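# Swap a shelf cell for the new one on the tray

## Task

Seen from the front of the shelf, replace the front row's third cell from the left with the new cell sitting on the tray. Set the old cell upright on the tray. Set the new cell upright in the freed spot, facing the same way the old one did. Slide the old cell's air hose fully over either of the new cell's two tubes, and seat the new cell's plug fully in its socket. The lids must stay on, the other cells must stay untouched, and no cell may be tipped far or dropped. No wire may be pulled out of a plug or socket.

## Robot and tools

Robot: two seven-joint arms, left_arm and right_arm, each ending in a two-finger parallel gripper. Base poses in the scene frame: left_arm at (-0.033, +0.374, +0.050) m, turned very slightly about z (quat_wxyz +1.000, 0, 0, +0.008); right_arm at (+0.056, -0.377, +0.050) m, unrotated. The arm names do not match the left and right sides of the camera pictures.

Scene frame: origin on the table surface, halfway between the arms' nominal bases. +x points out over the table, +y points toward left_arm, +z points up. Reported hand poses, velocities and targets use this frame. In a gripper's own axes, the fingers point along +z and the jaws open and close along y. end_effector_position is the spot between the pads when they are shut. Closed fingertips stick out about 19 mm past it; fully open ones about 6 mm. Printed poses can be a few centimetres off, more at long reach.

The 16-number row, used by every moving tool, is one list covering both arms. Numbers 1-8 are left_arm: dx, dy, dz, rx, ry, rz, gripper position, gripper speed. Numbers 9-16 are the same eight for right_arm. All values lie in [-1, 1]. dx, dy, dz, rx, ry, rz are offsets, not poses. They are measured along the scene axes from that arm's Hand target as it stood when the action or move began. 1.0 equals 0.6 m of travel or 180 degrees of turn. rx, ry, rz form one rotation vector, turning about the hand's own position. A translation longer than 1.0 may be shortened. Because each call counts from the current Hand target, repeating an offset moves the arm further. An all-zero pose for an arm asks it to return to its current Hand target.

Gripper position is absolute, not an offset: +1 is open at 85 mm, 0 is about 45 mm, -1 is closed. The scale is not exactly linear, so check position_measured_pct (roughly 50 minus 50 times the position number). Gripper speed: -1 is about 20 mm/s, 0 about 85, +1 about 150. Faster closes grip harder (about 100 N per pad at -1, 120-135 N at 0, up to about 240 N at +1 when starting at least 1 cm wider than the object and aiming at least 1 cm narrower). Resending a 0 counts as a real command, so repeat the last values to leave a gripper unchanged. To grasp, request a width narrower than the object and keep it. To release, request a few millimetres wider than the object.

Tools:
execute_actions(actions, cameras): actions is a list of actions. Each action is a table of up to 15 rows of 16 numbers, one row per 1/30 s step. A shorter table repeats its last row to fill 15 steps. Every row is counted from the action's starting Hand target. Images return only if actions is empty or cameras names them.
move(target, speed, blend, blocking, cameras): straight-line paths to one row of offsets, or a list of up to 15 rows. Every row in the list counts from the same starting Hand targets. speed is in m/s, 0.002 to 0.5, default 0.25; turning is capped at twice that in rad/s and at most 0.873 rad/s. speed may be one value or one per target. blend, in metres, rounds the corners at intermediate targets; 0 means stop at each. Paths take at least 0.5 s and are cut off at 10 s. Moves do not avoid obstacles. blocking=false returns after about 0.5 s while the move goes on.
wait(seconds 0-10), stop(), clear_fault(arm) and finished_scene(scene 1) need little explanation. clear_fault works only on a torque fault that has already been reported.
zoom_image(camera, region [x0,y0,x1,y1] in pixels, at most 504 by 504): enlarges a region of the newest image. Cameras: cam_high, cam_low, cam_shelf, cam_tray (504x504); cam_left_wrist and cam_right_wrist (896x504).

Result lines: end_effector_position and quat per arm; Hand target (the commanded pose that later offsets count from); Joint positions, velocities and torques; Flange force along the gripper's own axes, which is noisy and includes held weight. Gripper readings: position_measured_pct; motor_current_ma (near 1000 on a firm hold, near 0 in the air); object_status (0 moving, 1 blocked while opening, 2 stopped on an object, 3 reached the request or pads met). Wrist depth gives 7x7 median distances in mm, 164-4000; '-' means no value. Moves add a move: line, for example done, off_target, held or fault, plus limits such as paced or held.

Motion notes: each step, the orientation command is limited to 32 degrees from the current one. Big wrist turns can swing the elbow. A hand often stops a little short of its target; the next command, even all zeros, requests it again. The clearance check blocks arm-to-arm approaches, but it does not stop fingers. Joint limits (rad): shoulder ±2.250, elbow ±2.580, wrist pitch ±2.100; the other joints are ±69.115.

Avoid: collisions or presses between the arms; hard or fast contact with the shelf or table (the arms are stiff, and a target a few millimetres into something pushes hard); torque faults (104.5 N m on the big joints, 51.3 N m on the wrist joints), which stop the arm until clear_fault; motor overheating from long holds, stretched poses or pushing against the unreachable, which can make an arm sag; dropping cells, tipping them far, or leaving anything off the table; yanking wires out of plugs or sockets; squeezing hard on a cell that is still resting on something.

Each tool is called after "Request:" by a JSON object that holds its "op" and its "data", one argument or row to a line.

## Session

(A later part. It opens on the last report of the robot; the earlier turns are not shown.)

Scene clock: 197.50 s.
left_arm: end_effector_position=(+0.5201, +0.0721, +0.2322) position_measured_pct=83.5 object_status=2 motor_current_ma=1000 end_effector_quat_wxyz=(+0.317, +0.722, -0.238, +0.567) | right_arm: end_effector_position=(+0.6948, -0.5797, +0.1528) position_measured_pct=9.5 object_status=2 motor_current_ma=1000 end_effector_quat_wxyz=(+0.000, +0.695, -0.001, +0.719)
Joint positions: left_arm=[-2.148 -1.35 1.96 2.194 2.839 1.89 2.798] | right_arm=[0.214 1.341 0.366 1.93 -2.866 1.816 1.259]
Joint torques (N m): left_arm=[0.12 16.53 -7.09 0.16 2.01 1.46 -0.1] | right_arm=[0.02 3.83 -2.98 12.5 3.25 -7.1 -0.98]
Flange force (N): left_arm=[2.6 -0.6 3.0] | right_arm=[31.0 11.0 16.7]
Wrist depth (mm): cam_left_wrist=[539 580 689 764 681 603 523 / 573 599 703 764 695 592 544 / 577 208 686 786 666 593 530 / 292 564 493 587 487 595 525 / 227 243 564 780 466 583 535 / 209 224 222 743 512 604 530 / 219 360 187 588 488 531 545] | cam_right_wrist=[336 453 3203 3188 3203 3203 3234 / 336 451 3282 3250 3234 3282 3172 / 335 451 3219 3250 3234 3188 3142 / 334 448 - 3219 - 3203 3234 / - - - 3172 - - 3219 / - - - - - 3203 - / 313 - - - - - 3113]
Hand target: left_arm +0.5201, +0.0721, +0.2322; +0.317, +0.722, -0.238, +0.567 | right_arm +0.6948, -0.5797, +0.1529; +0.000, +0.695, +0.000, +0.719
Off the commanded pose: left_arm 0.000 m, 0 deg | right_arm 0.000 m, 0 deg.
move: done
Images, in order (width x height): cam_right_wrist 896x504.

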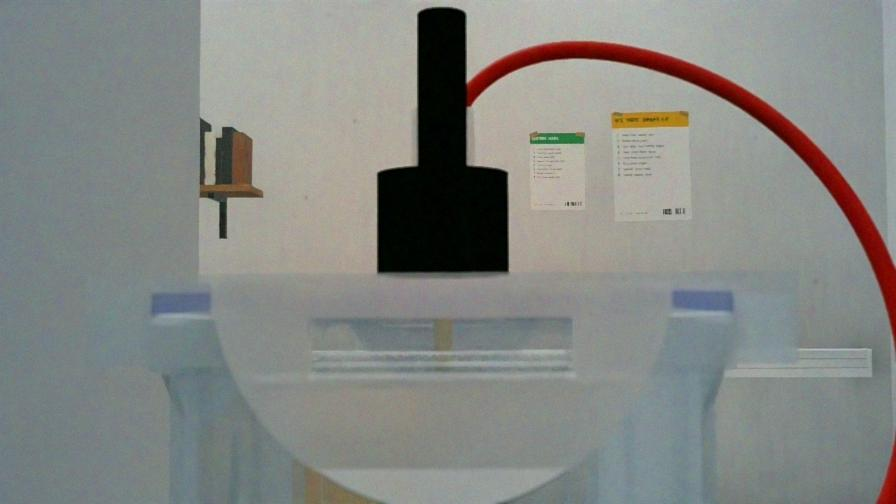

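Request:
{"op": "move", "data": {
  "target": [0,0,0,0,0,0,-0.85,-1,0,0,0.0035,0,0,0,0.7,-1],
  "speed": 0.015
}}

Request:
{"op": "execute_actions", "data": {
  "actions": [
    [[0,0,0,0,0,0,-0.85,-1,0,0,0,0,0,0,0.85,-1]],
    [[0,0,0,0,0,0,-0.85,-1,0,0,0,0,0,0,1,-1]],
    [[0,0,0,0,0,0,-0.85,-1,0,0,0,0,0,0,1,-1]]
  ],
  "cameras": ["cam_right_wrist","cam_tray"]
}}

Scene clock: 198.70 s.
left_arm: end_effector_position=(+0.5201, +0.0721, +0.2322) position_measured_pct=83.5 object_status=2 motor_current_ma=1000 end_effector_quat_wxyz=(+0.317, +0.722, -0.238, +0.567) | right_arm: end_effector_position=(+0.6948, -0.5797, +0.1549) position_measured_pct=9.5 object_status=2 motor_current_ma=1000 end_effector_quat_wxyz=(+0.000, +0.695, -0.001, +0.719)
Joint positions: left_arm=[-2.148 -1.35 1.96 2.194 2.839 1.89 2.798] | right_arm=[0.213 1.336 0.367 1.933 -2.865 1.815 1.258]
Joint torques (N m): left_arm=[0.14 16.58 -7.09 0.21 2.02 1.45 -0.06] | right_arm=[0.01 -7.2 -2.57 7.11 1.47 -3.09 -1.51]
Flange force (N): left_arm=[2.5 -0.7 3.1] | right_arm=[16.4 8.7 9.2]
Wrist depth (mm): cam_left_wrist=[539 576 691 766 681 605 523 / 570 607 702 764 699 595 542 / 574 208 686 784 666 597 534 / 293 563 492 587 486 590 523 / 227 243 565 780 464 580 533 / 209 225 221 748 514 603 533 / 219 360 187 586 488 533 546] | cam_right_wrist=[336 453 3234 3219 3219 3250 3203 / 335 453 3172 3234 3250 3219 3157 / 334 449 3203 3172 3266 3142 3234 / 334 447 - 3203 - 3219 3113 / 314 - - 3234 - - 3203 / - - - - - 3098 - / 313 - - - - - -]
Hand target: left_arm +0.5201, +0.0721, +0.2322; +0.317, +0.722, -0.238, +0.567 | right_arm +0.6948, -0.5797, +0.1550; +0.000, +0.695, +0.000, +0.719
Off the commanded pose: left_arm 0.000 m, 0 deg | right_arm 0.000 m, 0 deg.
move: done

Scene clock: 200.40 s.
left_arm: end_effector_position=(+0.5201, +0.0721, +0.2322) position_measured_pct=83.5 object_status=2 motor_current_ma=1000 end_effector_quat_wxyz=(+0.317, +0.722, -0.238, +0.567) | right_arm: end_effector_position=(+0.6948, -0.5797, +0.1550) position_measured_pct=0.0 object_status=3 motor_current_ma=0 end_effector_quat_wxyz=(+0.000, +0.695, +0.000, +0.719)
Joint positions: left_arm=[-2.148 -1.35 1.96 2.194 2.839 1.89 2.798] | right_arm=[0.213 1.336 0.367 1.933 -2.865 1.815 1.258]
Joint torques (N m): left_arm=[0.15 16.54 -7.11 0.15 2.03 1.45 -0.09] | right_arm=[-0.78 -22.12 -0.53 -2.09 -1.14 2.82 -0.02]
Wrist depth (mm): cam_left_wrist=[540 582 689 769 683 604 526 / 575 599 696 761 695 593 541 / 576 208 686 785 668 595 533 / 293 564 493 586 485 595 525 / 227 242 565 780 465 579 534 / 209 224 222 741 515 603 533 / 219 360 187 589 488 532 546] | cam_right_wrist=[337 452 3157 3266 3266 3219 3172 / 336 452 3234 3172 3157 3234 3157 / 335 450 3142 3234 3266 3250 3188 / 335 449 - 3266 - 3142 3188 / - - - - - - - / - - - - - 3113 - / 313 - - 3203 - - 3142]
Hand target: left_arm +0.5201, +0.0721, +0.2322; +0.317, +0.722, -0.238, +0.567 | right_arm +0.6948, -0.5797, +0.1550; +0.000, +0.695, +0.000, +0.719
Off the commanded pose: left_arm 0.000 m, 0 deg | right_arm 0.000 m, 0 deg.
Step readings (end_effector_position of left_arm | right_arm):
0: (+0.5201, +0.0721, +0.2322) | (+0.6948, -0.5797, +0.1549)
1: (+0.5201, +0.0721, +0.2322) | (+0.6948, -0.5797, +0.1549)
2: (+0.5201, +0.0721, +0.2322) | (+0.6948, -0.5797, +0.1549)
4: (+0.5201, +0.0721, +0.2322) | (+0.6945, -0.5796, +0.1542)
8: (+0.5201, +0.0721, +0.2322) | (+0.6947, -0.5796, +0.1545)
15: (+0.5201, +0.0721, +0.2322) | (+0.6948, -0.5796, +0.1550)
16: (+0.5201, +0.0721, +0.2322) | (+0.6948, -0.5796, +0.1550)
17: (+0.5201, +0.0721, +0.2322) | (+0.6948, -0.5797, +0.1550)
19: (+0.5201, +0.0721, +0.2322) | (+0.6948, -0.5797, +0.1550)
23: (+0.5201, +0.0721, +0.2322) | (+0.6948, -0.5797, +0.1550)
30: (+0.5201, +0.0721, +0.2322) | (+0.6948, -0.5797, +0.1550)
31: (+0.5201, +0.0721, +0.2322) | (+0.6948, -0.5797, +0.1550)
32: (+0.5201, +0.0721, +0.2322) | (+0.6948, -0.5797, +0.1550)
34: (+0.5201, +0.0721, +0.2322) | (+0.6948, -0.5797, +0.1550)
38: (+0.5201, +0.0721, +0.2322) | (+0.6948, -0.5797, +0.1550)
45: (+0.5201, +0.0721, +0.2322) | (+0.6948, -0.5797, +0.1550)
Images, in order (width x height): cam_tray 504x504, cam_right_wrist 896x504.

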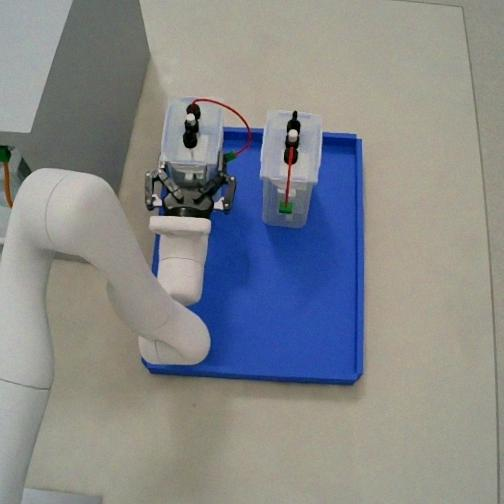

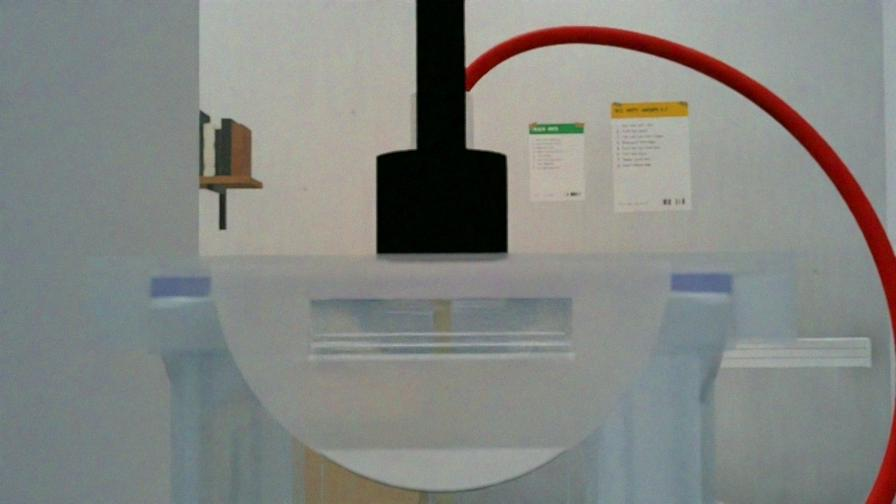

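Request:
{"op": "move", "data": {
  "target": [
    [0,0,0,0,0,0,-0.85,-1,-0.1,0,0,0,0,0,1,-1],
    [0,0,0,0,0,0,-0.85,-1,-0.28,0,0.05,0,0.0111,0,1,-1]
  ],
  "speed": 0.08,
  "blend": 0.02,
  "cameras": ["cam_right_wrist","cam_tray"]
}}

Request:
{"op": "zoom_image", "data": {
  "camera": "cam_tray",
  "region": [130, 70, 350, 250]
}}

Scene clock: 203.23 s.
left_arm: end_effector_position=(+0.5201, +0.0721, +0.2322) position_measured_pct=83.5 object_status=2 motor_current_ma=1000 end_effector_quat_wxyz=(+0.317, +0.722, -0.238, +0.567) | right_arm: end_effector_position=(+0.5269, -0.5797, +0.1851) position_measured_pct=0.0 object_status=3 motor_current_ma=0 end_effector_quat_wxyz=(+0.000, +0.707, +0.000, +0.707)
Joint positions: left_arm=[-2.148 -1.35 1.96 2.194 2.839 1.89 2.798] | right_arm=[0.608 1.293 0.235 2.364 -2.364 2.098 1.745]
Joint torques (N m): left_arm=[0.12 16.54 -7.1 0.18 2.02 1.46 -0.08] | right_arm=[-0.75 -18.46 -3.05 1.77 0.1 2.91 -0.02]
Flange force (N): left_arm=[2.6 -0.6 3.1] | right_arm=[-1.5 5.3 -9.4]
Wrist depth (mm): cam_left_wrist=[538 580 688 771 681 604 524 / 570 600 691 766 698 593 542 / 575 208 689 787 664 595 534 / 292 563 493 585 487 589 523 / 227 243 565 777 464 580 536 / 209 224 221 744 512 604 530 / 219 359 187 587 489 531 547] | cam_right_wrist=[355 478 3418 3400 3250 3366 3366 / 354 478 3418 3315 3366 3366 3366 / 353 522 3383 3332 3299 3282 3418 / 352 475 3418 3383 3418 3349 3219 / 352 518 641 302 3299 3250 288 / 353 517 270 269 271 3349 266 / 351 519 851 847 3435 3400 3400]
Hand target: left_arm +0.5201, +0.0721, +0.2322; +0.317, +0.722, -0.238, +0.567 | right_arm +0.5268, -0.5797, +0.1850; +0.000, +0.707, +0.000, +0.707
Off the commanded pose: left_arm 0.000 m, 0 deg | right_arm 0.000 m, 0 deg.
joint sent to its limit (right arm) — joint 6 (wrist pitch), upper limit. The joint targets still meet the commanded pose.
move: done
Images, in order (width x height): cam_tray 504x504, cam_right_wrist 896x504.

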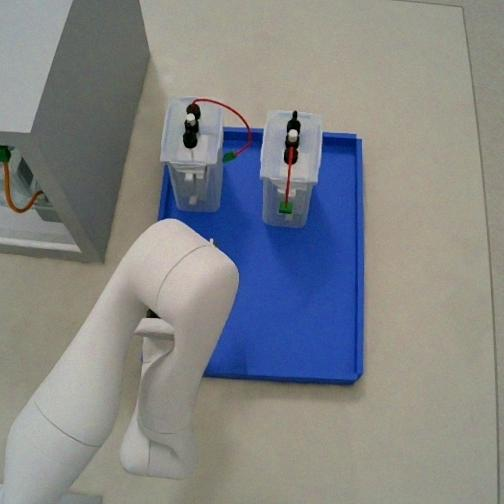

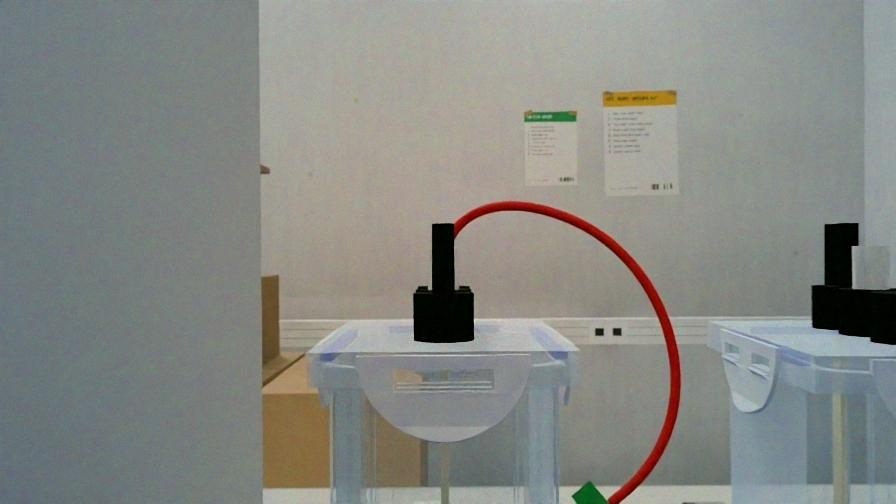

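Scaled by 2.291 from the camera's 504x504 image, which has a finer 720x720 frame.

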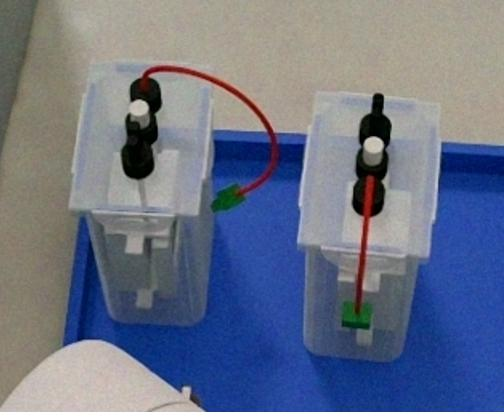

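Request:
{"op": "move", "data": {
  "target": [0,0,0,0,0,0,-0.85,-1,0.04,-0.26,-0.03,0,0,0,1,-1],
  "speed": 0.12,
  "cameras": ["cam_right_wrist","cam_tray"]
}}

Scene clock: 205.77 s.
left_arm: end_effector_position=(+0.5201, +0.0721, +0.2322) position_measured_pct=83.5 object_status=2 motor_current_ma=1000 end_effector_quat_wxyz=(+0.317, +0.722, -0.238, +0.567) | right_arm: end_effector_position=(+0.5508, -0.7356, +0.1670) position_measured_pct=0.0 object_status=3 motor_current_ma=0 end_effector_quat_wxyz=(+0.000, +0.707, +0.000, +0.707)
Joint positions: left_arm=[-2.148 -1.35 1.96 2.194 2.839 1.89 2.798] | right_arm=[0.769 1.273 0.367 1.91 -2.288 1.854 1.359]
Joint torques (N m): left_arm=[0.14 16.54 -7.09 0.17 2.02 1.46 -0.08] | right_arm=[-0.65 -21.77 -1.93 -1.96 -0.87 2.92 -0.01]
Flange force (N): left_arm=[2.6 -0.6 3.0] | right_arm=[-0.4 2.1 -5.2]
Wrist depth (mm): cam_left_wrist=[540 579 688 765 685 600 526 / 568 603 695 765 699 593 544 / 576 208 687 786 667 593 531 / 293 562 492 584 485 591 521 / 227 243 567 778 464 582 531 / 209 225 221 742 516 602 531 / 219 360 187 587 491 535 549] | cam_right_wrist=[3299 3366 3332 3299 3332 3418 3400 / 3234 3266 3366 3332 3349 3266 3299 / 3055 3366 3315 3383 3299 3349 3418 / 305 3315 3383 3366 3418 3383 3332 / 281 365 229 226 226 3282 3266 / 614 2294 2271 226 3366 3299 3383 / 337 2263 785 3366 3299 3282 3000]
Hand target: left_arm +0.5201, +0.0721, +0.2322; +0.317, +0.722, -0.238, +0.567 | right_arm +0.5508, -0.7357, +0.1670; +0.000, +0.707, +0.000, +0.707
Off the commanded pose: left_arm 0.000 m, 0 deg | right_arm 0.000 m, 0 deg.
move: done
Images, in order (width x height): cam_tray 504x504, cam_right_wrist 896x504.

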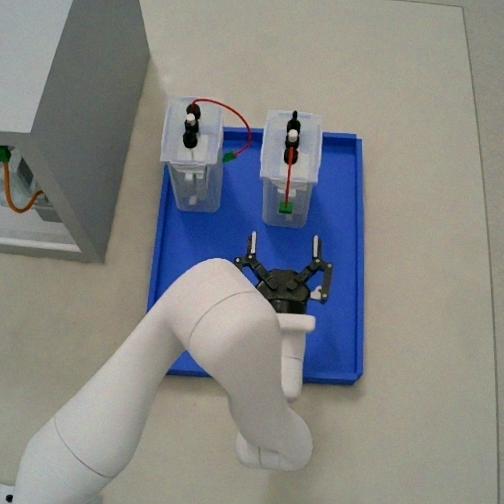

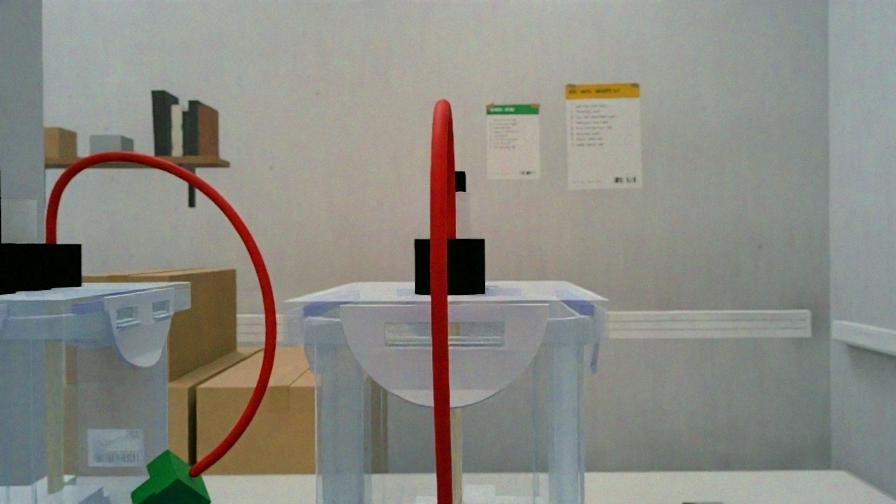

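Request:
{"op": "move", "data": {
  "target": [0,0,0,0,0,0,-0.85,-1,0.1,-0.002,-0.025,0,0,0,1,-1],
  "speed": 0.08,
  "cameras": ["cam_right_wrist","cam_tray"]
}}

Request:
{"op": "zoom_image", "data": {
  "camera": "cam_tray",
  "region": [200, 90, 380, 300]
}}

Scene clock: 207.43 s.
left_arm: end_effector_position=(+0.5201, +0.0721, +0.2322) position_measured_pct=83.5 object_status=2 motor_current_ma=1000 end_effector_quat_wxyz=(+0.317, +0.722, -0.238, +0.567) | right_arm: end_effector_position=(+0.6108, -0.7369, +0.1520) position_measured_pct=0.0 object_status=3 motor_current_ma=0 end_effector_quat_wxyz=(+0.000, +0.707, +0.000, +0.707)
Joint positions: left_arm=[-2.148 -1.35 1.96 2.194 2.839 1.89 2.798] | right_arm=[0.7 1.299 0.313 1.784 -2.389 1.73 1.304]
Joint torques (N m): left_arm=[0.16 16.58 -7.06 0.2 2.04 1.45 -0.1] | right_arm=[-0.76 -22.99 -2.07 -3 -1.02 2.87 -0.02]
Flange force (N): left_arm=[2.7 -0.8 3.1] | right_arm=[-0.7 2.6 -4.4]
Wrist depth (mm): cam_left_wrist=[541 581 689 766 684 607 524 / 568 599 694 771 697 592 542 / 576 208 693 785 666 592 532 / 292 564 493 585 488 593 525 / 227 243 563 779 465 580 531 / 209 224 221 742 514 601 532 / 219 361 186 588 490 532 548] | cam_right_wrist=[3315 3299 3299 3266 3299 3315 3203 / 3234 3299 3172 3299 3332 3282 3266 / 3332 3349 3266 3266 3203 3383 3315 / 3299 3250 169 3299 178 3332 3266 / 250 247 167 166 166 - 3299 / 2203 2203 - 3282 - 3250 3282 / 691 2195 2195 3234 3282 3299 3219]
Hand target: left_arm +0.5201, +0.0721, +0.2322; +0.317, +0.722, -0.238, +0.567 | right_arm +0.6108, -0.7369, +0.1520; +0.000, +0.707, +0.000, +0.707
Off the commanded pose: left_arm 0.000 m, 0 deg | right_arm 0.000 m, 0 deg.
move: done
Images, in order (width x height): cam_tray 504x504, cam_right_wrist 896x504.

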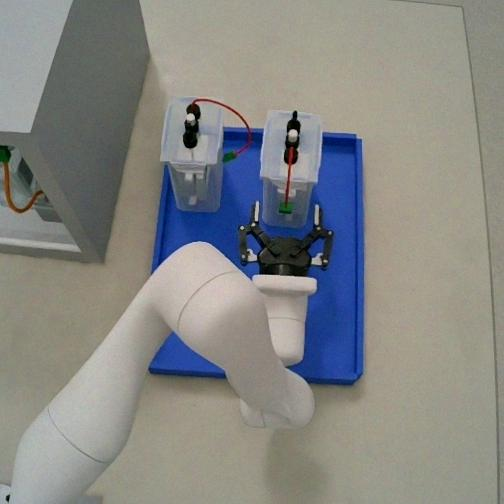

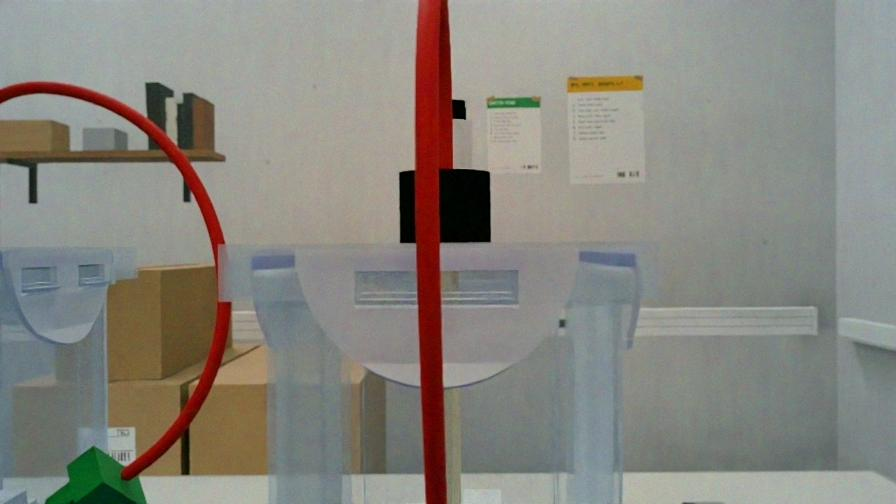

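Scaled by 2.400 from the camera's 504x504 image, which has a finer 720x720 frame.

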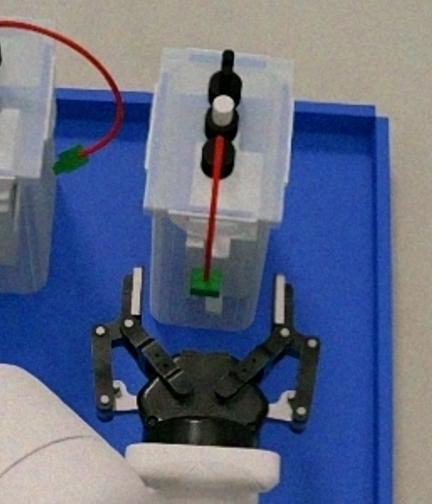

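Request:
{"op": "move", "data": {
  "target": [0,0,0,0,0,0,-0.85,-1,0.065,0,0,0,0,0,1,-1],
  "speed": 0.04,
  "cameras": ["cam_right_wrist","cam_tray"]
}}

Request:
{"op": "zoom_image", "data": {
  "camera": "cam_tray",
  "region": [220, 100, 350, 280]
}}

Scene clock: 209.73 s.
left_arm: end_effector_position=(+0.5201, +0.0721, +0.2322) position_measured_pct=83.5 object_status=2 motor_current_ma=1000 end_effector_quat_wxyz=(+0.317, +0.722, -0.238, +0.567) | right_arm: end_effector_position=(+0.6498, -0.7369, +0.1520) position_measured_pct=0.0 object_status=3 motor_current_ma=0 end_effector_quat_wxyz=(+0.000, +0.707, +0.000, +0.707)
Joint positions: left_arm=[-2.148 -1.35 1.96 2.194 2.839 1.89 2.798] | right_arm=[0.657 1.299 0.288 1.705 -2.438 1.643 1.265]
Joint torques (N m): left_arm=[0.18 16.57 -7.09 0.16 2.03 1.46 -0.09] | right_arm=[-0.76 -23.78 -2.22 -3.84 -1.13 2.78 0]
Flange force (N): left_arm=[2.5 -0.7 3.0] | right_arm=[-0.6 2.7 -4.0]
Wrist depth (mm): cam_left_wrist=[539 579 688 767 681 604 525 / 572 602 697 771 701 594 542 / 576 209 689 779 670 591 535 / 292 567 493 586 486 598 524 / 228 243 563 780 465 579 531 / 210 225 221 739 515 599 534 / 220 359 187 586 489 533 548] | cam_right_wrist=[3299 3234 3203 3219 3098 3219 3250 / 3219 3332 3266 3219 3315 3282 3315 / 3266 3203 3172 3234 3234 3250 3203 / 3266 3266 - 3219 - 3299 3219 / - - - - - - - / 2153 - - - - - 3349 / 2167 2160 725 3299 722 719 3055]
Hand target: left_arm +0.5201, +0.0721, +0.2322; +0.317, +0.722, -0.238, +0.567 | right_arm +0.6498, -0.7369, +0.1520; +0.000, +0.707, +0.000, +0.707
Off the commanded pose: left_arm 0.000 m, 0 deg | right_arm 0.000 m, 0 deg.
move: done
Images, in order (width x height): cam_tray 504x504, cam_right_wrist 896x504.

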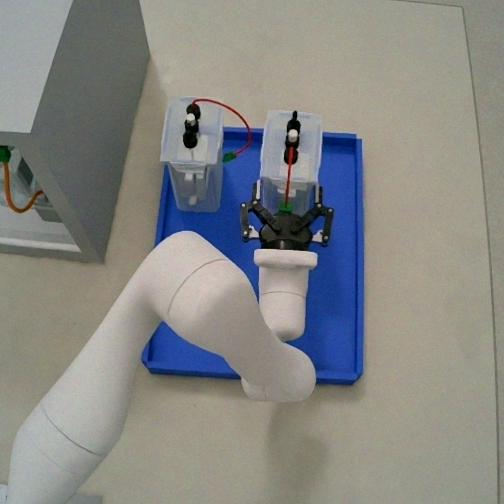

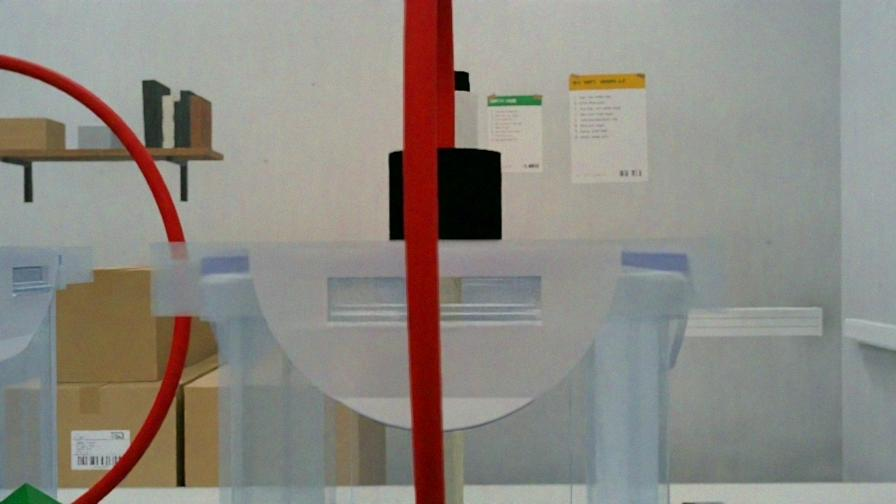

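Scaled by 2.800 from the camera's 504x504 image, which has a finer 720x720 frame.

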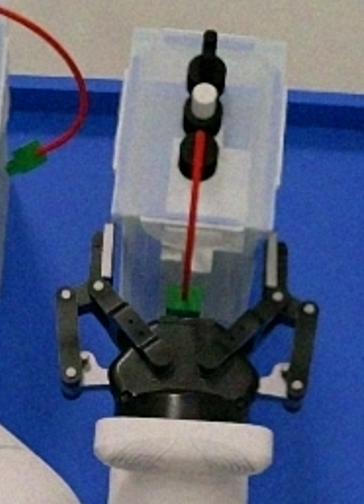

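Request:
{"op": "move", "data": {
  "target": [0,0,0,0,0,0,-0.85,-1,0.018,0,0,0,0,0,1,-1],
  "speed": 0.02
}}

Request:
{"op": "move", "data": {
  "target": [0,0,0,0,0,0,-0.85,-1,0.015,0,0,0,0,0,1,-1],
  "speed": 0.02,
  "cameras": ["cam_right_wrist","cam_tray"]
}}

Request:
{"op": "zoom_image", "data": {
  "camera": "cam_tray",
  "region": [220, 100, 350, 280]
}}

Scene clock: 211.43 s.
left_arm: end_effector_position=(+0.5201, +0.0721, +0.2322) position_measured_pct=83.5 object_status=2 motor_current_ma=1000 end_effector_quat_wxyz=(+0.317, +0.722, -0.238, +0.567) | right_arm: end_effector_position=(+0.6606, -0.7369, +0.1520) position_measured_pct=0.0 object_status=3 motor_current_ma=0 end_effector_quat_wxyz=(+0.000, +0.707, +0.000, +0.707)
Joint positions: left_arm=[-2.148 -1.35 1.96 2.194 2.839 1.89 2.798] | right_arm=[0.646 1.3 0.282 1.681 -2.451 1.618 1.254]
Joint torques (N m): left_arm=[0.12 16.58 -7.06 0.16 2.02 1.45 -0.09] | right_arm=[-0.74 -24.03 -2.17 -4.09 -1.17 2.81 -0.01]
Flange force (N): left_arm=[2.6 -0.6 3.0] | right_arm=[-0.7 2.6 -3.8]
Wrist depth (mm): cam_left_wrist=[540 581 686 767 680 607 525 / 570 602 697 766 699 595 542 / 577 208 690 787 671 596 535 / 292 563 492 588 485 594 523 / 227 243 566 783 465 581 532 / 209 224 222 740 512 601 533 / 220 360 187 588 488 532 545] | cam_right_wrist=[3234 3282 3234 3266 3188 3299 3266 / 3203 3203 3282 3203 3219 3250 3282 / 3219 3219 3282 3234 3203 3203 3219 / 3299 3250 - 3172 - 3234 3219 / - - - - - - - / - 2139 - - 3282 - 3157 / 2146 682 - 3203 - 670 3234]
Hand target: left_arm +0.5201, +0.0721, +0.2322; +0.317, +0.722, -0.238, +0.567 | right_arm +0.6606, -0.7369, +0.1520; +0.000, +0.707, +0.000, +0.707
Off the commanded pose: left_arm 0.000 m, 0 deg | right_arm 0.000 m, 0 deg.
move: done

Scene clock: 212.17 s.
left_arm: end_effector_position=(+0.5201, +0.0721, +0.2322) position_measured_pct=83.5 object_status=2 motor_current_ma=1000 end_effector_quat_wxyz=(+0.317, +0.722, -0.238, +0.567) | right_arm: end_effector_position=(+0.6696, -0.7369, +0.1520) position_measured_pct=0.0 object_status=3 motor_current_ma=0 end_effector_quat_wxyz=(+0.000, +0.707, +0.000, +0.707)
Joint positions: left_arm=[-2.148 -1.35 1.96 2.194 2.839 1.89 2.798] | right_arm=[0.637 1.302 0.277 1.661 -2.461 1.598 1.246]
Joint torques (N m): left_arm=[0.15 16.57 -7.07 0.16 2.02 1.44 -0.09] | right_arm=[-0.78 -24.26 -2.16 -4.27 -1.18 2.84 0]
Flange force (N): left_arm=[2.6 -0.6 2.9] | right_arm=[-0.8 2.7 -3.6]
Wrist depth (mm): cam_left_wrist=[539 581 689 766 681 602 525 / 572 600 699 759 699 591 543 / 578 208 687 780 668 595 533 / 291 565 492 589 486 593 523 / 227 243 566 781 462 580 532 / 209 224 222 744 515 603 531 / 219 360 187 590 488 532 550] | cam_right_wrist=[3203 3266 3142 3128 3250 3128 3234 / 3188 3113 3219 3219 3234 3234 3219 / 3299 3250 - 3157 3172 3250 3188 / 3157 - - 3203 - 3203 3172 / - - - - - - - / - 2181 - - - 3203 - / 2153 - - 3234 - - 3142]
Hand target: left_arm +0.5201, +0.0721, +0.2322; +0.317, +0.722, -0.238, +0.567 | right_arm +0.6696, -0.7369, +0.1520; +0.000, +0.707, +0.000, +0.707
Off the commanded pose: left_arm 0.000 m, 0 deg | right_arm 0.000 m, 0 deg.
move: done
Images, in order (width x height): cam_tray 504x504, cam_right_wrist 896x504.

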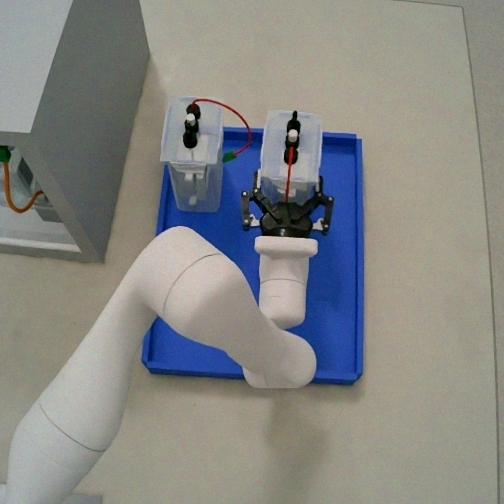

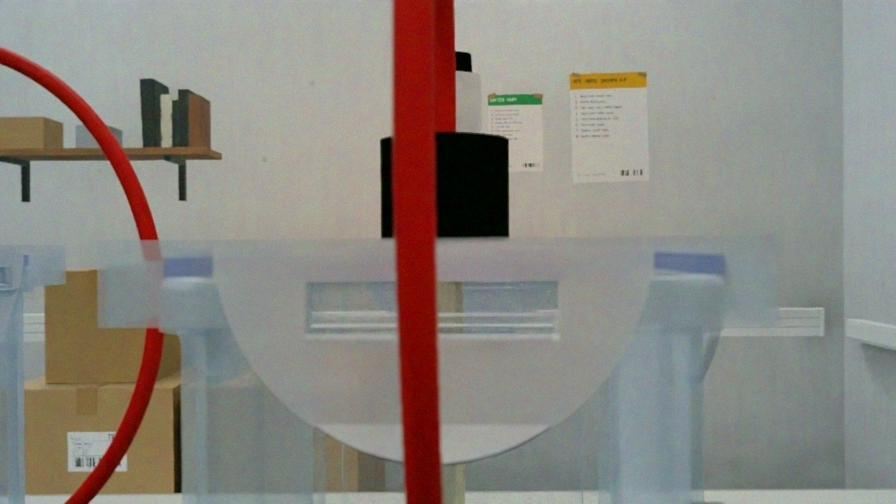

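Scaled by 2.800 from the camera's 504x504 image, which has a finer 720x720 frame.

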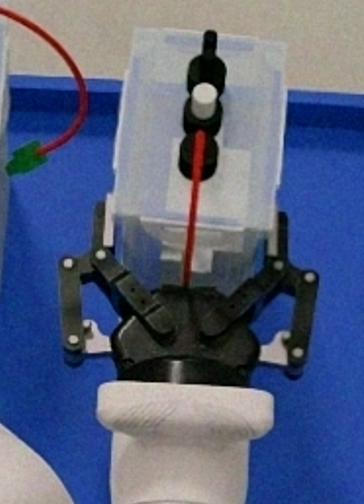

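Request:
{"op": "move", "data": {
  "target": [0,0,0,0,0,0,-0.85,-1,0.01,0,0,0,0,0,1,-1],
  "speed": 0.02
}}

Request:
{"op": "execute_actions", "data": {
  "actions": [
    [[0,0,0,0,0,0,-0.85,-1,0,0,0,0,0,0,0.7,-1]],
    [[0,0,0,0,0,0,-0.85,-1,0,0,0,0,0,0,0.7,-1]],
    [[0,0,0,0,0,0,-0.85,-1,0,0,0,0,0,0,0.7,-1]]
  ],
  "cameras": ["cam_tray"]
}}

Request:
{"op": "move", "data": {
  "target": [0,0,0,0,0,0,-0.85,-1,0,0,0.01,0,0,0,0.7,-1],
  "speed": 0.02,
  "cameras": ["cam_tray","cam_right_wrist"]
}}

Scene clock: 213.27 s.
left_arm: end_effector_position=(+0.5201, +0.0721, +0.2322) position_measured_pct=83.5 object_status=2 motor_current_ma=1000 end_effector_quat_wxyz=(+0.317, +0.722, -0.238, +0.567) | right_arm: end_effector_position=(+0.6756, -0.7369, +0.1520) position_measured_pct=0.0 object_status=3 motor_current_ma=0 end_effector_quat_wxyz=(+0.000, +0.707, +0.000, +0.707)
Joint positions: left_arm=[-2.148 -1.35 1.96 2.194 2.839 1.89 2.798] | right_arm=[0.631 1.303 0.274 1.647 -2.467 1.584 1.24]
Joint torques (N m): left_arm=[0.16 16.57 -7.07 0.15 2.02 1.45 -0.09] | right_arm=[-0.74 -24.39 -2.22 -4.45 -1.21 2.81 -0.01]
Flange force (N): left_arm=[2.6 -0.7 3.0] | right_arm=[-0.7 2.6 -3.7]
Wrist depth (mm): cam_left_wrist=[539 582 687 765 681 603 525 / 572 601 698 768 697 588 541 / 574 208 686 782 667 591 531 / 292 563 492 585 487 591 523 / 227 243 562 785 467 582 534 / 209 224 222 742 514 603 531 / 219 360 187 587 490 532 547] | cam_right_wrist=[3203 3142 3172 3157 3266 3266 3250 / 3250 3250 3172 3219 3203 3172 3188 / 3234 3250 - 3203 3266 3157 3234 / 3203 - - 3250 - - 3250 / - - - - - - - / - 2167 - - - 3250 - / 682 - - 3234 - - 2987]
Hand target: left_arm +0.5201, +0.0721, +0.2322; +0.317, +0.722, -0.238, +0.567 | right_arm +0.6756, -0.7369, +0.1520; +0.000, +0.707, +0.000, +0.707
Off the commanded pose: left_arm 0.000 m, 0 deg | right_arm 0.000 m, 0 deg.
move: done

Scene clock: 214.97 s.
left_arm: end_effector_position=(+0.5201, +0.0721, +0.2322) position_measured_pct=83.5 object_status=2 motor_current_ma=1000 end_effector_quat_wxyz=(+0.317, +0.722, -0.238, +0.567) | right_arm: end_effector_position=(+0.6756, -0.7369, +0.1520) position_measured_pct=9.5 object_status=2 motor_current_ma=1000 end_effector_quat_wxyz=(+0.000, +0.707, +0.000, +0.707)
Joint positions: left_arm=[-2.148 -1.35 1.96 2.194 2.839 1.89 2.798] | right_arm=[0.631 1.303 0.274 1.647 -2.467 1.584 1.24]
Joint torques (N m): left_arm=[0.12 16.56 -7.11 0.19 2.03 1.45 -0.07] | right_arm=[-3.96 -23.47 -3.53 -5.27 -0.63 2.25 0.1]
Wrist depth (mm): cam_left_wrist=[539 581 686 759 679 604 527 / 574 602 694 766 696 591 542 / 574 208 691 785 668 593 533 / 292 563 493 585 485 593 522 / 227 243 567 783 464 579 533 / 209 224 221 742 513 601 533 / 219 360 187 586 491 532 547] | cam_right_wrist=[3219 3219 3299 3157 3188 3282 3203 / 3315 3234 3188 3349 3266 3234 3234 / 3203 3157 - 3172 3188 3219 3250 / 3250 - - 3203 - - 3282 / - - - - - - - / - 2167 - - - 3172 - / 686 - - 3219 - - 3000]
Hand target: left_arm +0.5201, +0.0721, +0.2322; +0.317, +0.722, -0.238, +0.567 | right_arm +0.6756, -0.7369, +0.1520; +0.000, +0.707, +0.000, +0.707
Off the commanded pose: left_arm 0.000 m, 0 deg | right_arm 0.000 m, 0 deg.
Step readings (end_effector_position of left_arm | right_arm):
0: (+0.5201, +0.0721, +0.2322) | (+0.6756, -0.7369, +0.1520)
1: (+0.5201, +0.0721, +0.2322) | (+0.6756, -0.7369, +0.1520)
2: (+0.5201, +0.0721, +0.2322) | (+0.6756, -0.7369, +0.1520)
4: (+0.5201, +0.0721, +0.2322) | (+0.6756, -0.7369, +0.1520)
8: (+0.5201, +0.0721, +0.2322) | (+0.6756, -0.7369, +0.1520)
15: (+0.5201, +0.0721, +0.2322) | (+0.6756, -0.7369, +0.1520)
16: (+0.5201, +0.0721, +0.2322) | (+0.6756, -0.7369, +0.1520)
17: (+0.5201, +0.0721, +0.2322) | (+0.6756, -0.7369, +0.1520)
19: (+0.5201, +0.0721, +0.2322) | (+0.6756, -0.7369, +0.1520)
23: (+0.5201, +0.0721, +0.2322) | (+0.6756, -0.7369, +0.1520)
30: (+0.5201, +0.0721, +0.2322) | (+0.6756, -0.7369, +0.1520)
31: (+0.5201, +0.0721, +0.2322) | (+0.6756, -0.7369, +0.1520)
32: (+0.5201, +0.0721, +0.2322) | (+0.6756, -0.7369, +0.1520)
34: (+0.5201, +0.0721, +0.2322) | (+0.6756, -0.7369, +0.1520)
38: (+0.5201, +0.0721, +0.2322) | (+0.6756, -0.7369, +0.1520)
45: (+0.5201, +0.0721, +0.2322) | (+0.6756, -0.7369, +0.1520)
Images, in order (width x height): cam_tray 504x504.

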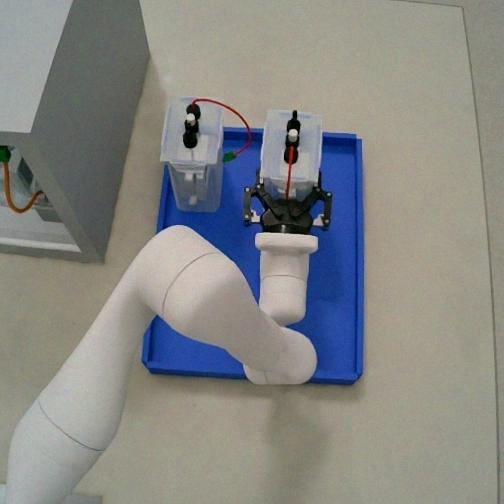

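Scene clock: 215.67 s.
left_arm: end_effector_position=(+0.5201, +0.0721, +0.2322) position_measured_pct=83.5 object_status=2 motor_current_ma=1000 end_effector_quat_wxyz=(+0.317, +0.722, -0.238, +0.567) | right_arm: end_effector_position=(+0.6756, -0.7369, +0.1580) position_measured_pct=9.5 object_status=2 motor_current_ma=1000 end_effector_quat_wxyz=(+0.000, +0.707, -0.001, +0.707)
Joint positions: left_arm=[-2.148 -1.35 1.96 2.194 2.839 1.89 2.798] | right_arm=[0.63 1.289 0.276 1.655 -2.464 1.581 1.235]
Joint torques (N m): left_arm=[0.12 16.58 -7.1 0.18 2.02 1.47 -0.07] | right_arm=[-0.69 -36.74 -3.62 -9.88 -3.01 8.21 0.09]
Flange force (N): left_arm=[2.5 -0.6 3.1] | right_arm=[-17.4 2.0 -3.6]
Wrist depth (mm): cam_left_wrist=[539 581 690 765 684 607 524 / 571 604 694 766 699 591 543 / 573 209 691 787 670 595 533 / 291 565 492 587 485 593 522 / 228 243 562 784 466 579 532 / 209 224 222 745 514 604 531 / 219 361 187 587 490 532 548] | cam_right_wrist=[3234 3172 3172 3188 3142 3203 3234 / 3282 3157 3203 3188 3157 3219 3234 / 3157 3266 - 3203 3234 3234 3219 / 3188 - - 3250 - - 3234 / - - - - - - - / - 2174 - - 3172 3128 - / 689 - - 3188 - - 3188]
Hand target: left_arm +0.5201, +0.0721, +0.2322; +0.317, +0.722, -0.238, +0.567 | right_arm +0.6756, -0.7369, +0.1580; +0.000, +0.707, +0.000, +0.707
Off the commanded pose: left_arm 0.000 m, 0 deg | right_arm 0.000 m, 0 deg.
move: done
Images, in order (width x height): cam_tray 504x504, cam_right_wrist 896x504.

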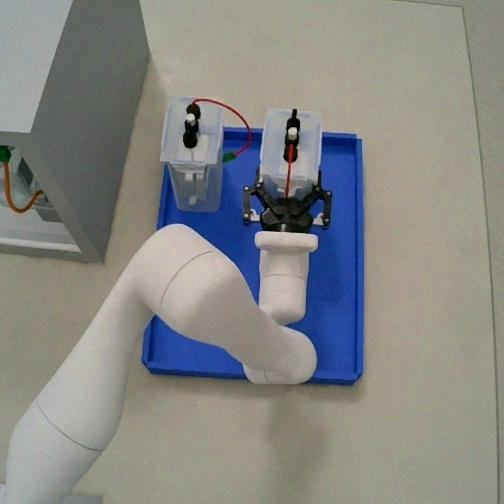

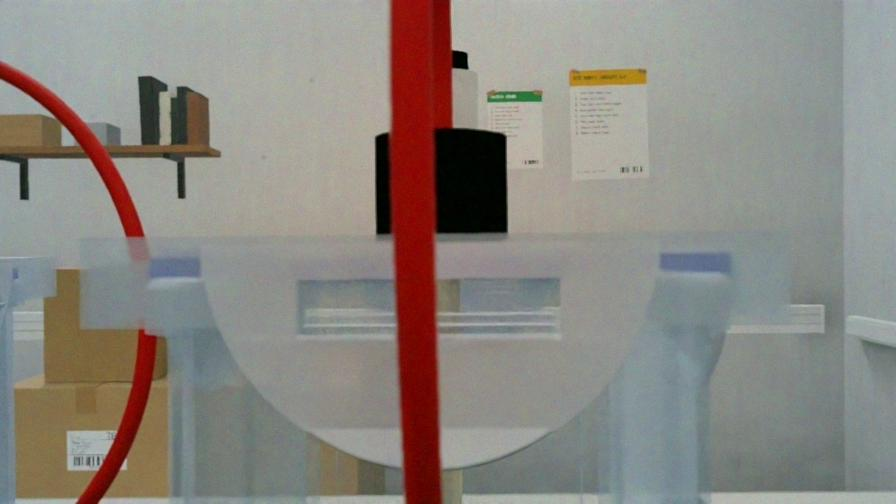

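Request:
{"op": "move", "data": {
  "target": [
    [0,0,0,0,0,0,-0.85,-1,-0.02,0,0.14,0,0,0,0.7,-1],
    [0,0,0,0,0,0,-0.85,-1,-0.24,0,0.15,0,0,0,0.7,-1],
    [0,0,0,0,0,0,-0.85,-1,-0.36,0.28,0.15,0,0,0.25,0.7,-1]
  ],
  "speed": 0.1,
  "blend": 0.03,
  "cameras": ["cam_tray","cam_right_wrist"]
}}

Scene clock: 226.00 s.
left_arm: end_effector_position=(+0.5201, +0.0721, +0.2322) position_measured_pct=83.5 object_status=2 motor_current_ma=1000 end_effector_quat_wxyz=(+0.317, +0.722, -0.238, +0.567) | right_arm: end_effector_position=(+0.4596, -0.5689, +0.2480) position_measured_pct=9.5 object_status=2 motor_current_ma=1000 end_effector_quat_wxyz=(-0.270, +0.653, +0.270, +0.654)
Joint positions: left_arm=[-2.148 -1.35 1.96 2.194 2.839 1.89 2.798] | right_arm=[0.768 1.121 0.503 1.833 -1.451 2.052 1.408]
Joint torques (N m): left_arm=[0.14 16.54 -7.05 0.17 2.02 1.43 -0.09] | right_arm=[-0.68 -27.59 -4.4 -1.89 -1.48 8.56 0.09]
Flange force (N): left_arm=[2.7 -0.6 2.9] | right_arm=[-17.6 -2.3 -3.6]
Wrist depth (mm): cam_left_wrist=[536 582 692 764 686 606 523 / 571 603 697 768 699 591 541 / 574 208 686 784 670 594 535 / 292 565 493 588 487 595 526 / 228 242 565 778 465 580 531 / 209 224 222 742 513 602 532 / 219 360 187 586 488 533 546] | cam_right_wrist=[570 431 335 360 427 522 3250 / 642 576 328 361 426 524 616 / 1015 1131 - - 439 521 614 / 1039 - - - - 524 612 / - - - - - - - / - - - - - 502 - / 671 - - - - - 368]
Hand target: left_arm +0.5201, +0.0721, +0.2322; +0.317, +0.722, -0.238, +0.567 | right_arm +0.4596, -0.5689, +0.2480; -0.270, +0.653, +0.270, +0.654
Off the commanded pose: left_arm 0.000 m, 0 deg | right_arm 0.000 m, 0 deg.
move: done
Images, in order (width x height): cam_tray 504x504, cam_right_wrist 896x504.

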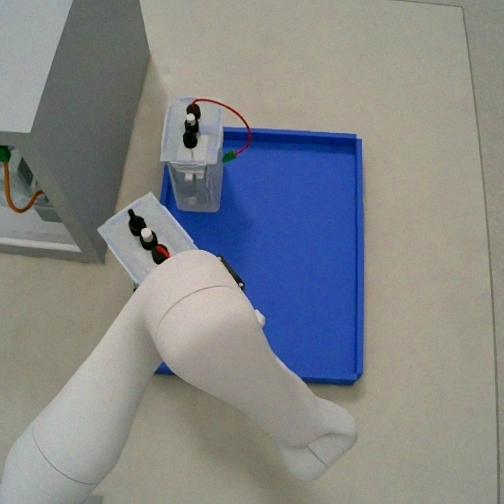

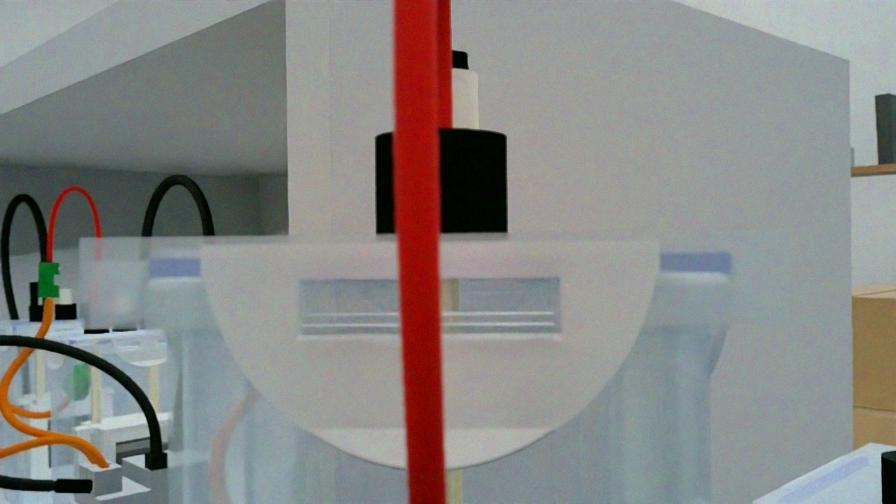

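Request:
{"op": "move", "data": {
  "target": [
    [0,0,0,0,0,0,-0.85,-1,-0.033,0.24,0,0,0,0.25,0.7,-1],
    [0,0,0,0,0,0,-0.85,-1,-0.033,0.24,-0.155,0,0,0.25,0.7,-1]
  ],
  "speed": 0.1,
  "cameras": ["cam_high","cam_tray","cam_right_wrist"]
}}

Scene clock: 231.67 s.
left_arm: end_effector_position=(+0.5201, +0.0721, +0.2322) position_measured_pct=83.5 object_status=2 motor_current_ma=1000 end_effector_quat_wxyz=(+0.317, +0.722, -0.238, +0.567) | right_arm: end_effector_position=(+0.4399, -0.4249, +0.1550) position_measured_pct=9.5 object_status=2 motor_current_ma=1000 end_effector_quat_wxyz=(+0.500, -0.500, -0.500, -0.500)
Joint positions: left_arm=[-2.148 -1.35 1.96 2.194 2.839 1.89 2.798] | right_arm=[0.512 1.341 0.333 1.456 -1.074 2.029 1.431]
Joint torques (N m): left_arm=[0.15 16.56 -7.1 0.16 2.03 1.45 -0.09] | right_arm=[-0.74 -28.03 -5.41 -0.58 -1.35 8.65 0.08]
Flange force (N): left_arm=[2.6 -0.7 3.0] | right_arm=[-18.3 -2.8 -2.4]
Wrist depth (mm): cam_left_wrist=[539 577 689 761 681 604 524 / 570 602 697 765 700 591 540 / 575 208 689 785 668 596 534 / 292 563 492 582 486 590 523 / 227 242 564 785 465 583 533 / 209 225 222 750 515 603 534 / 219 360 187 588 487 534 546] | cam_right_wrist=[704 - - - - 778 717 / 784 695 - 3923 974 974 958 / 918 - - 720 3527 660 961 / 912 - - - - 612 583 / - - - - - - - / - - - - 975 591 551 / 754 - - 737 - - 590]
Hand target: left_arm +0.5201, +0.0721, +0.2322; +0.317, +0.722, -0.238, +0.567 | right_arm +0.4398, -0.4249, +0.1550; +0.500, -0.500, -0.500, -0.500
Off the commanded pose: left_arm 0.000 m, 0 deg | right_arm 0.000 m, 0 deg.
move: done
Images, in order (width x height): cam_high 504x504, cam_tray 504x504, cam_right_wrist 896x504.

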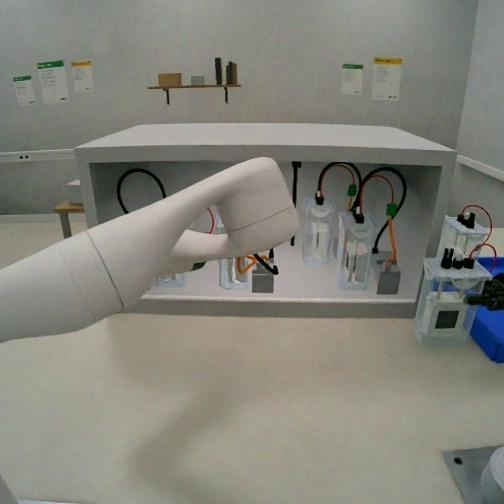

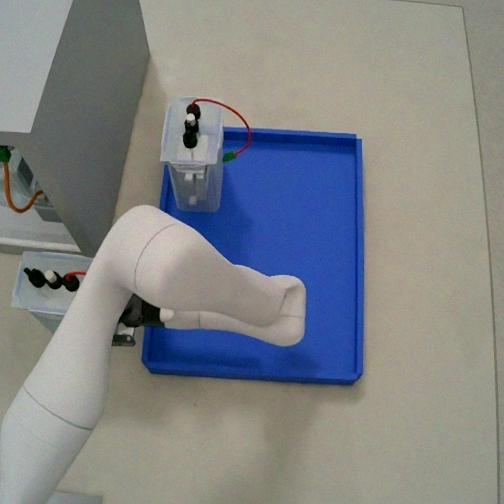

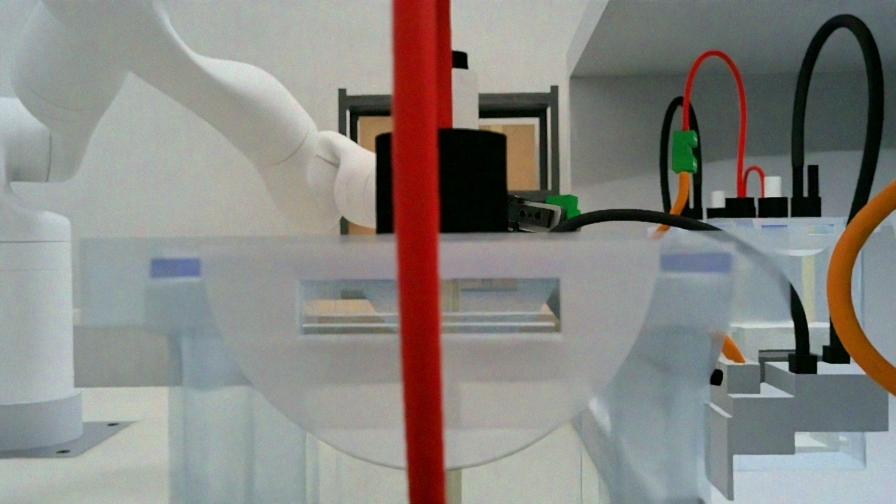

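Request:
{"op": "move", "data": {
  "target": [0,0,0,0,0,0,-0.85,-1,0,0,-0.033,0,0,0,0.7,-1],
  "speed": 0.03
}}

Request:
{"op": "move", "data": {
  "target": [0,0,0,0,0,0,-0.85,-1,0,0,-0.0067,0,0,0,0.7,-1],
  "speed": 0.01
}}

Scene clock: 233.13 s.
left_arm: end_effector_position=(+0.5201, +0.0721, +0.2322) position_measured_pct=83.5 object_status=2 motor_current_ma=1000 end_effector_quat_wxyz=(+0.317, +0.722, -0.238, +0.567) | right_arm: end_effector_position=(+0.4398, -0.4249, +0.1352) position_measured_pct=9.5 object_status=2 motor_current_ma=1000 end_effector_quat_wxyz=(+0.500, -0.500, -0.500, -0.500)
Joint positions: left_arm=[-2.148 -1.35 1.96 2.194 2.839 1.89 2.798] | right_arm=[0.515 1.385 0.327 1.427 -1.08 2.017 1.44]
Joint torques (N m): left_arm=[0.17 16.55 -7.12 0.18 2.01 1.43 -0.09] | right_arm=[-0.73 -28.13 -5.53 -0.44 -1.27 8.65 0.05]
Flange force (N): left_arm=[2.5 -0.7 3.0] | right_arm=[-18.3 -3.0 -2.5]
Wrist depth (mm): cam_left_wrist=[538 583 692 771 686 606 524 / 571 603 694 765 696 590 545 / 576 208 689 780 669 594 533 / 292 564 492 587 484 594 523 / 227 243 564 781 464 581 530 / 209 224 221 747 514 602 531 / 219 360 187 586 489 534 547] | cam_right_wrist=[719 696 - - - 859 861 / 892 739 3546 3471 978 971 965 / 929 - - 710 981 658 268 / 921 - - - - 656 613 / - - - - - - - / - 1184 - - 915 587 - / 687 - - 671 - - 562]
Hand target: left_arm +0.5201, +0.0721, +0.2322; +0.317, +0.722, -0.238, +0.567 | right_arm +0.4398, -0.4249, +0.1352; +0.500, -0.500, -0.500, -0.500
Off the commanded pose: left_arm 0.000 m, 0 deg | right_arm 0.000 m, 0 deg.
move: done

Scene clock: 233.83 s.
left_arm: end_effector_position=(+0.5201, +0.0721, +0.2322) position_measured_pct=83.5 object_status=2 motor_current_ma=1000 end_effector_quat_wxyz=(+0.317, +0.722, -0.238, +0.567) | right_arm: end_effector_position=(+0.4398, -0.4249, +0.1312) position_measured_pct=9.5 object_status=2 motor_current_ma=1000 end_effector_quat_wxyz=(+0.500, -0.500, -0.500, -0.500)
Joint positions: left_arm=[-2.148 -1.35 1.96 2.194 2.839 1.89 2.798] | right_arm=[0.516 1.393 0.326 1.421 -1.081 2.015 1.442]
Joint torques (N m): left_arm=[0.16 16.57 -7.06 0.18 2.03 1.46 -0.1] | right_arm=[-3.98 -20.96 -4.28 -0.85 -0.91 2.54 -0.41]
Flange force (N): left_arm=[2.6 -0.7 3.0] | right_arm=[0.2 -5.6 -10.1]
Wrist depth (mm): cam_left_wrist=[541 579 691 766 684 607 525 / 568 601 699 770 696 593 540 / 577 208 688 787 668 594 535 / 293 563 492 586 484 592 524 / 227 242 565 787 468 582 533 / 209 224 222 742 512 602 533 / 219 360 187 585 488 531 544] | cam_right_wrist=[725 693 - - - 870 803 / 896 - 773 3565 972 975 967 / 931 - - 708 982 658 573 / 915 - - 3663 - 659 611 / - - - - - - - / - 1161 - - 978 581 - / 676 - - 666 - - 554]
Hand target: left_arm +0.5201, +0.0721, +0.2322; +0.317, +0.722, -0.238, +0.567 | right_arm +0.4398, -0.4249, +0.1312; +0.500, -0.500, -0.500, -0.500
Off the commanded pose: left_arm 0.000 m, 0 deg | right_arm 0.000 m, 0 deg.
move: done


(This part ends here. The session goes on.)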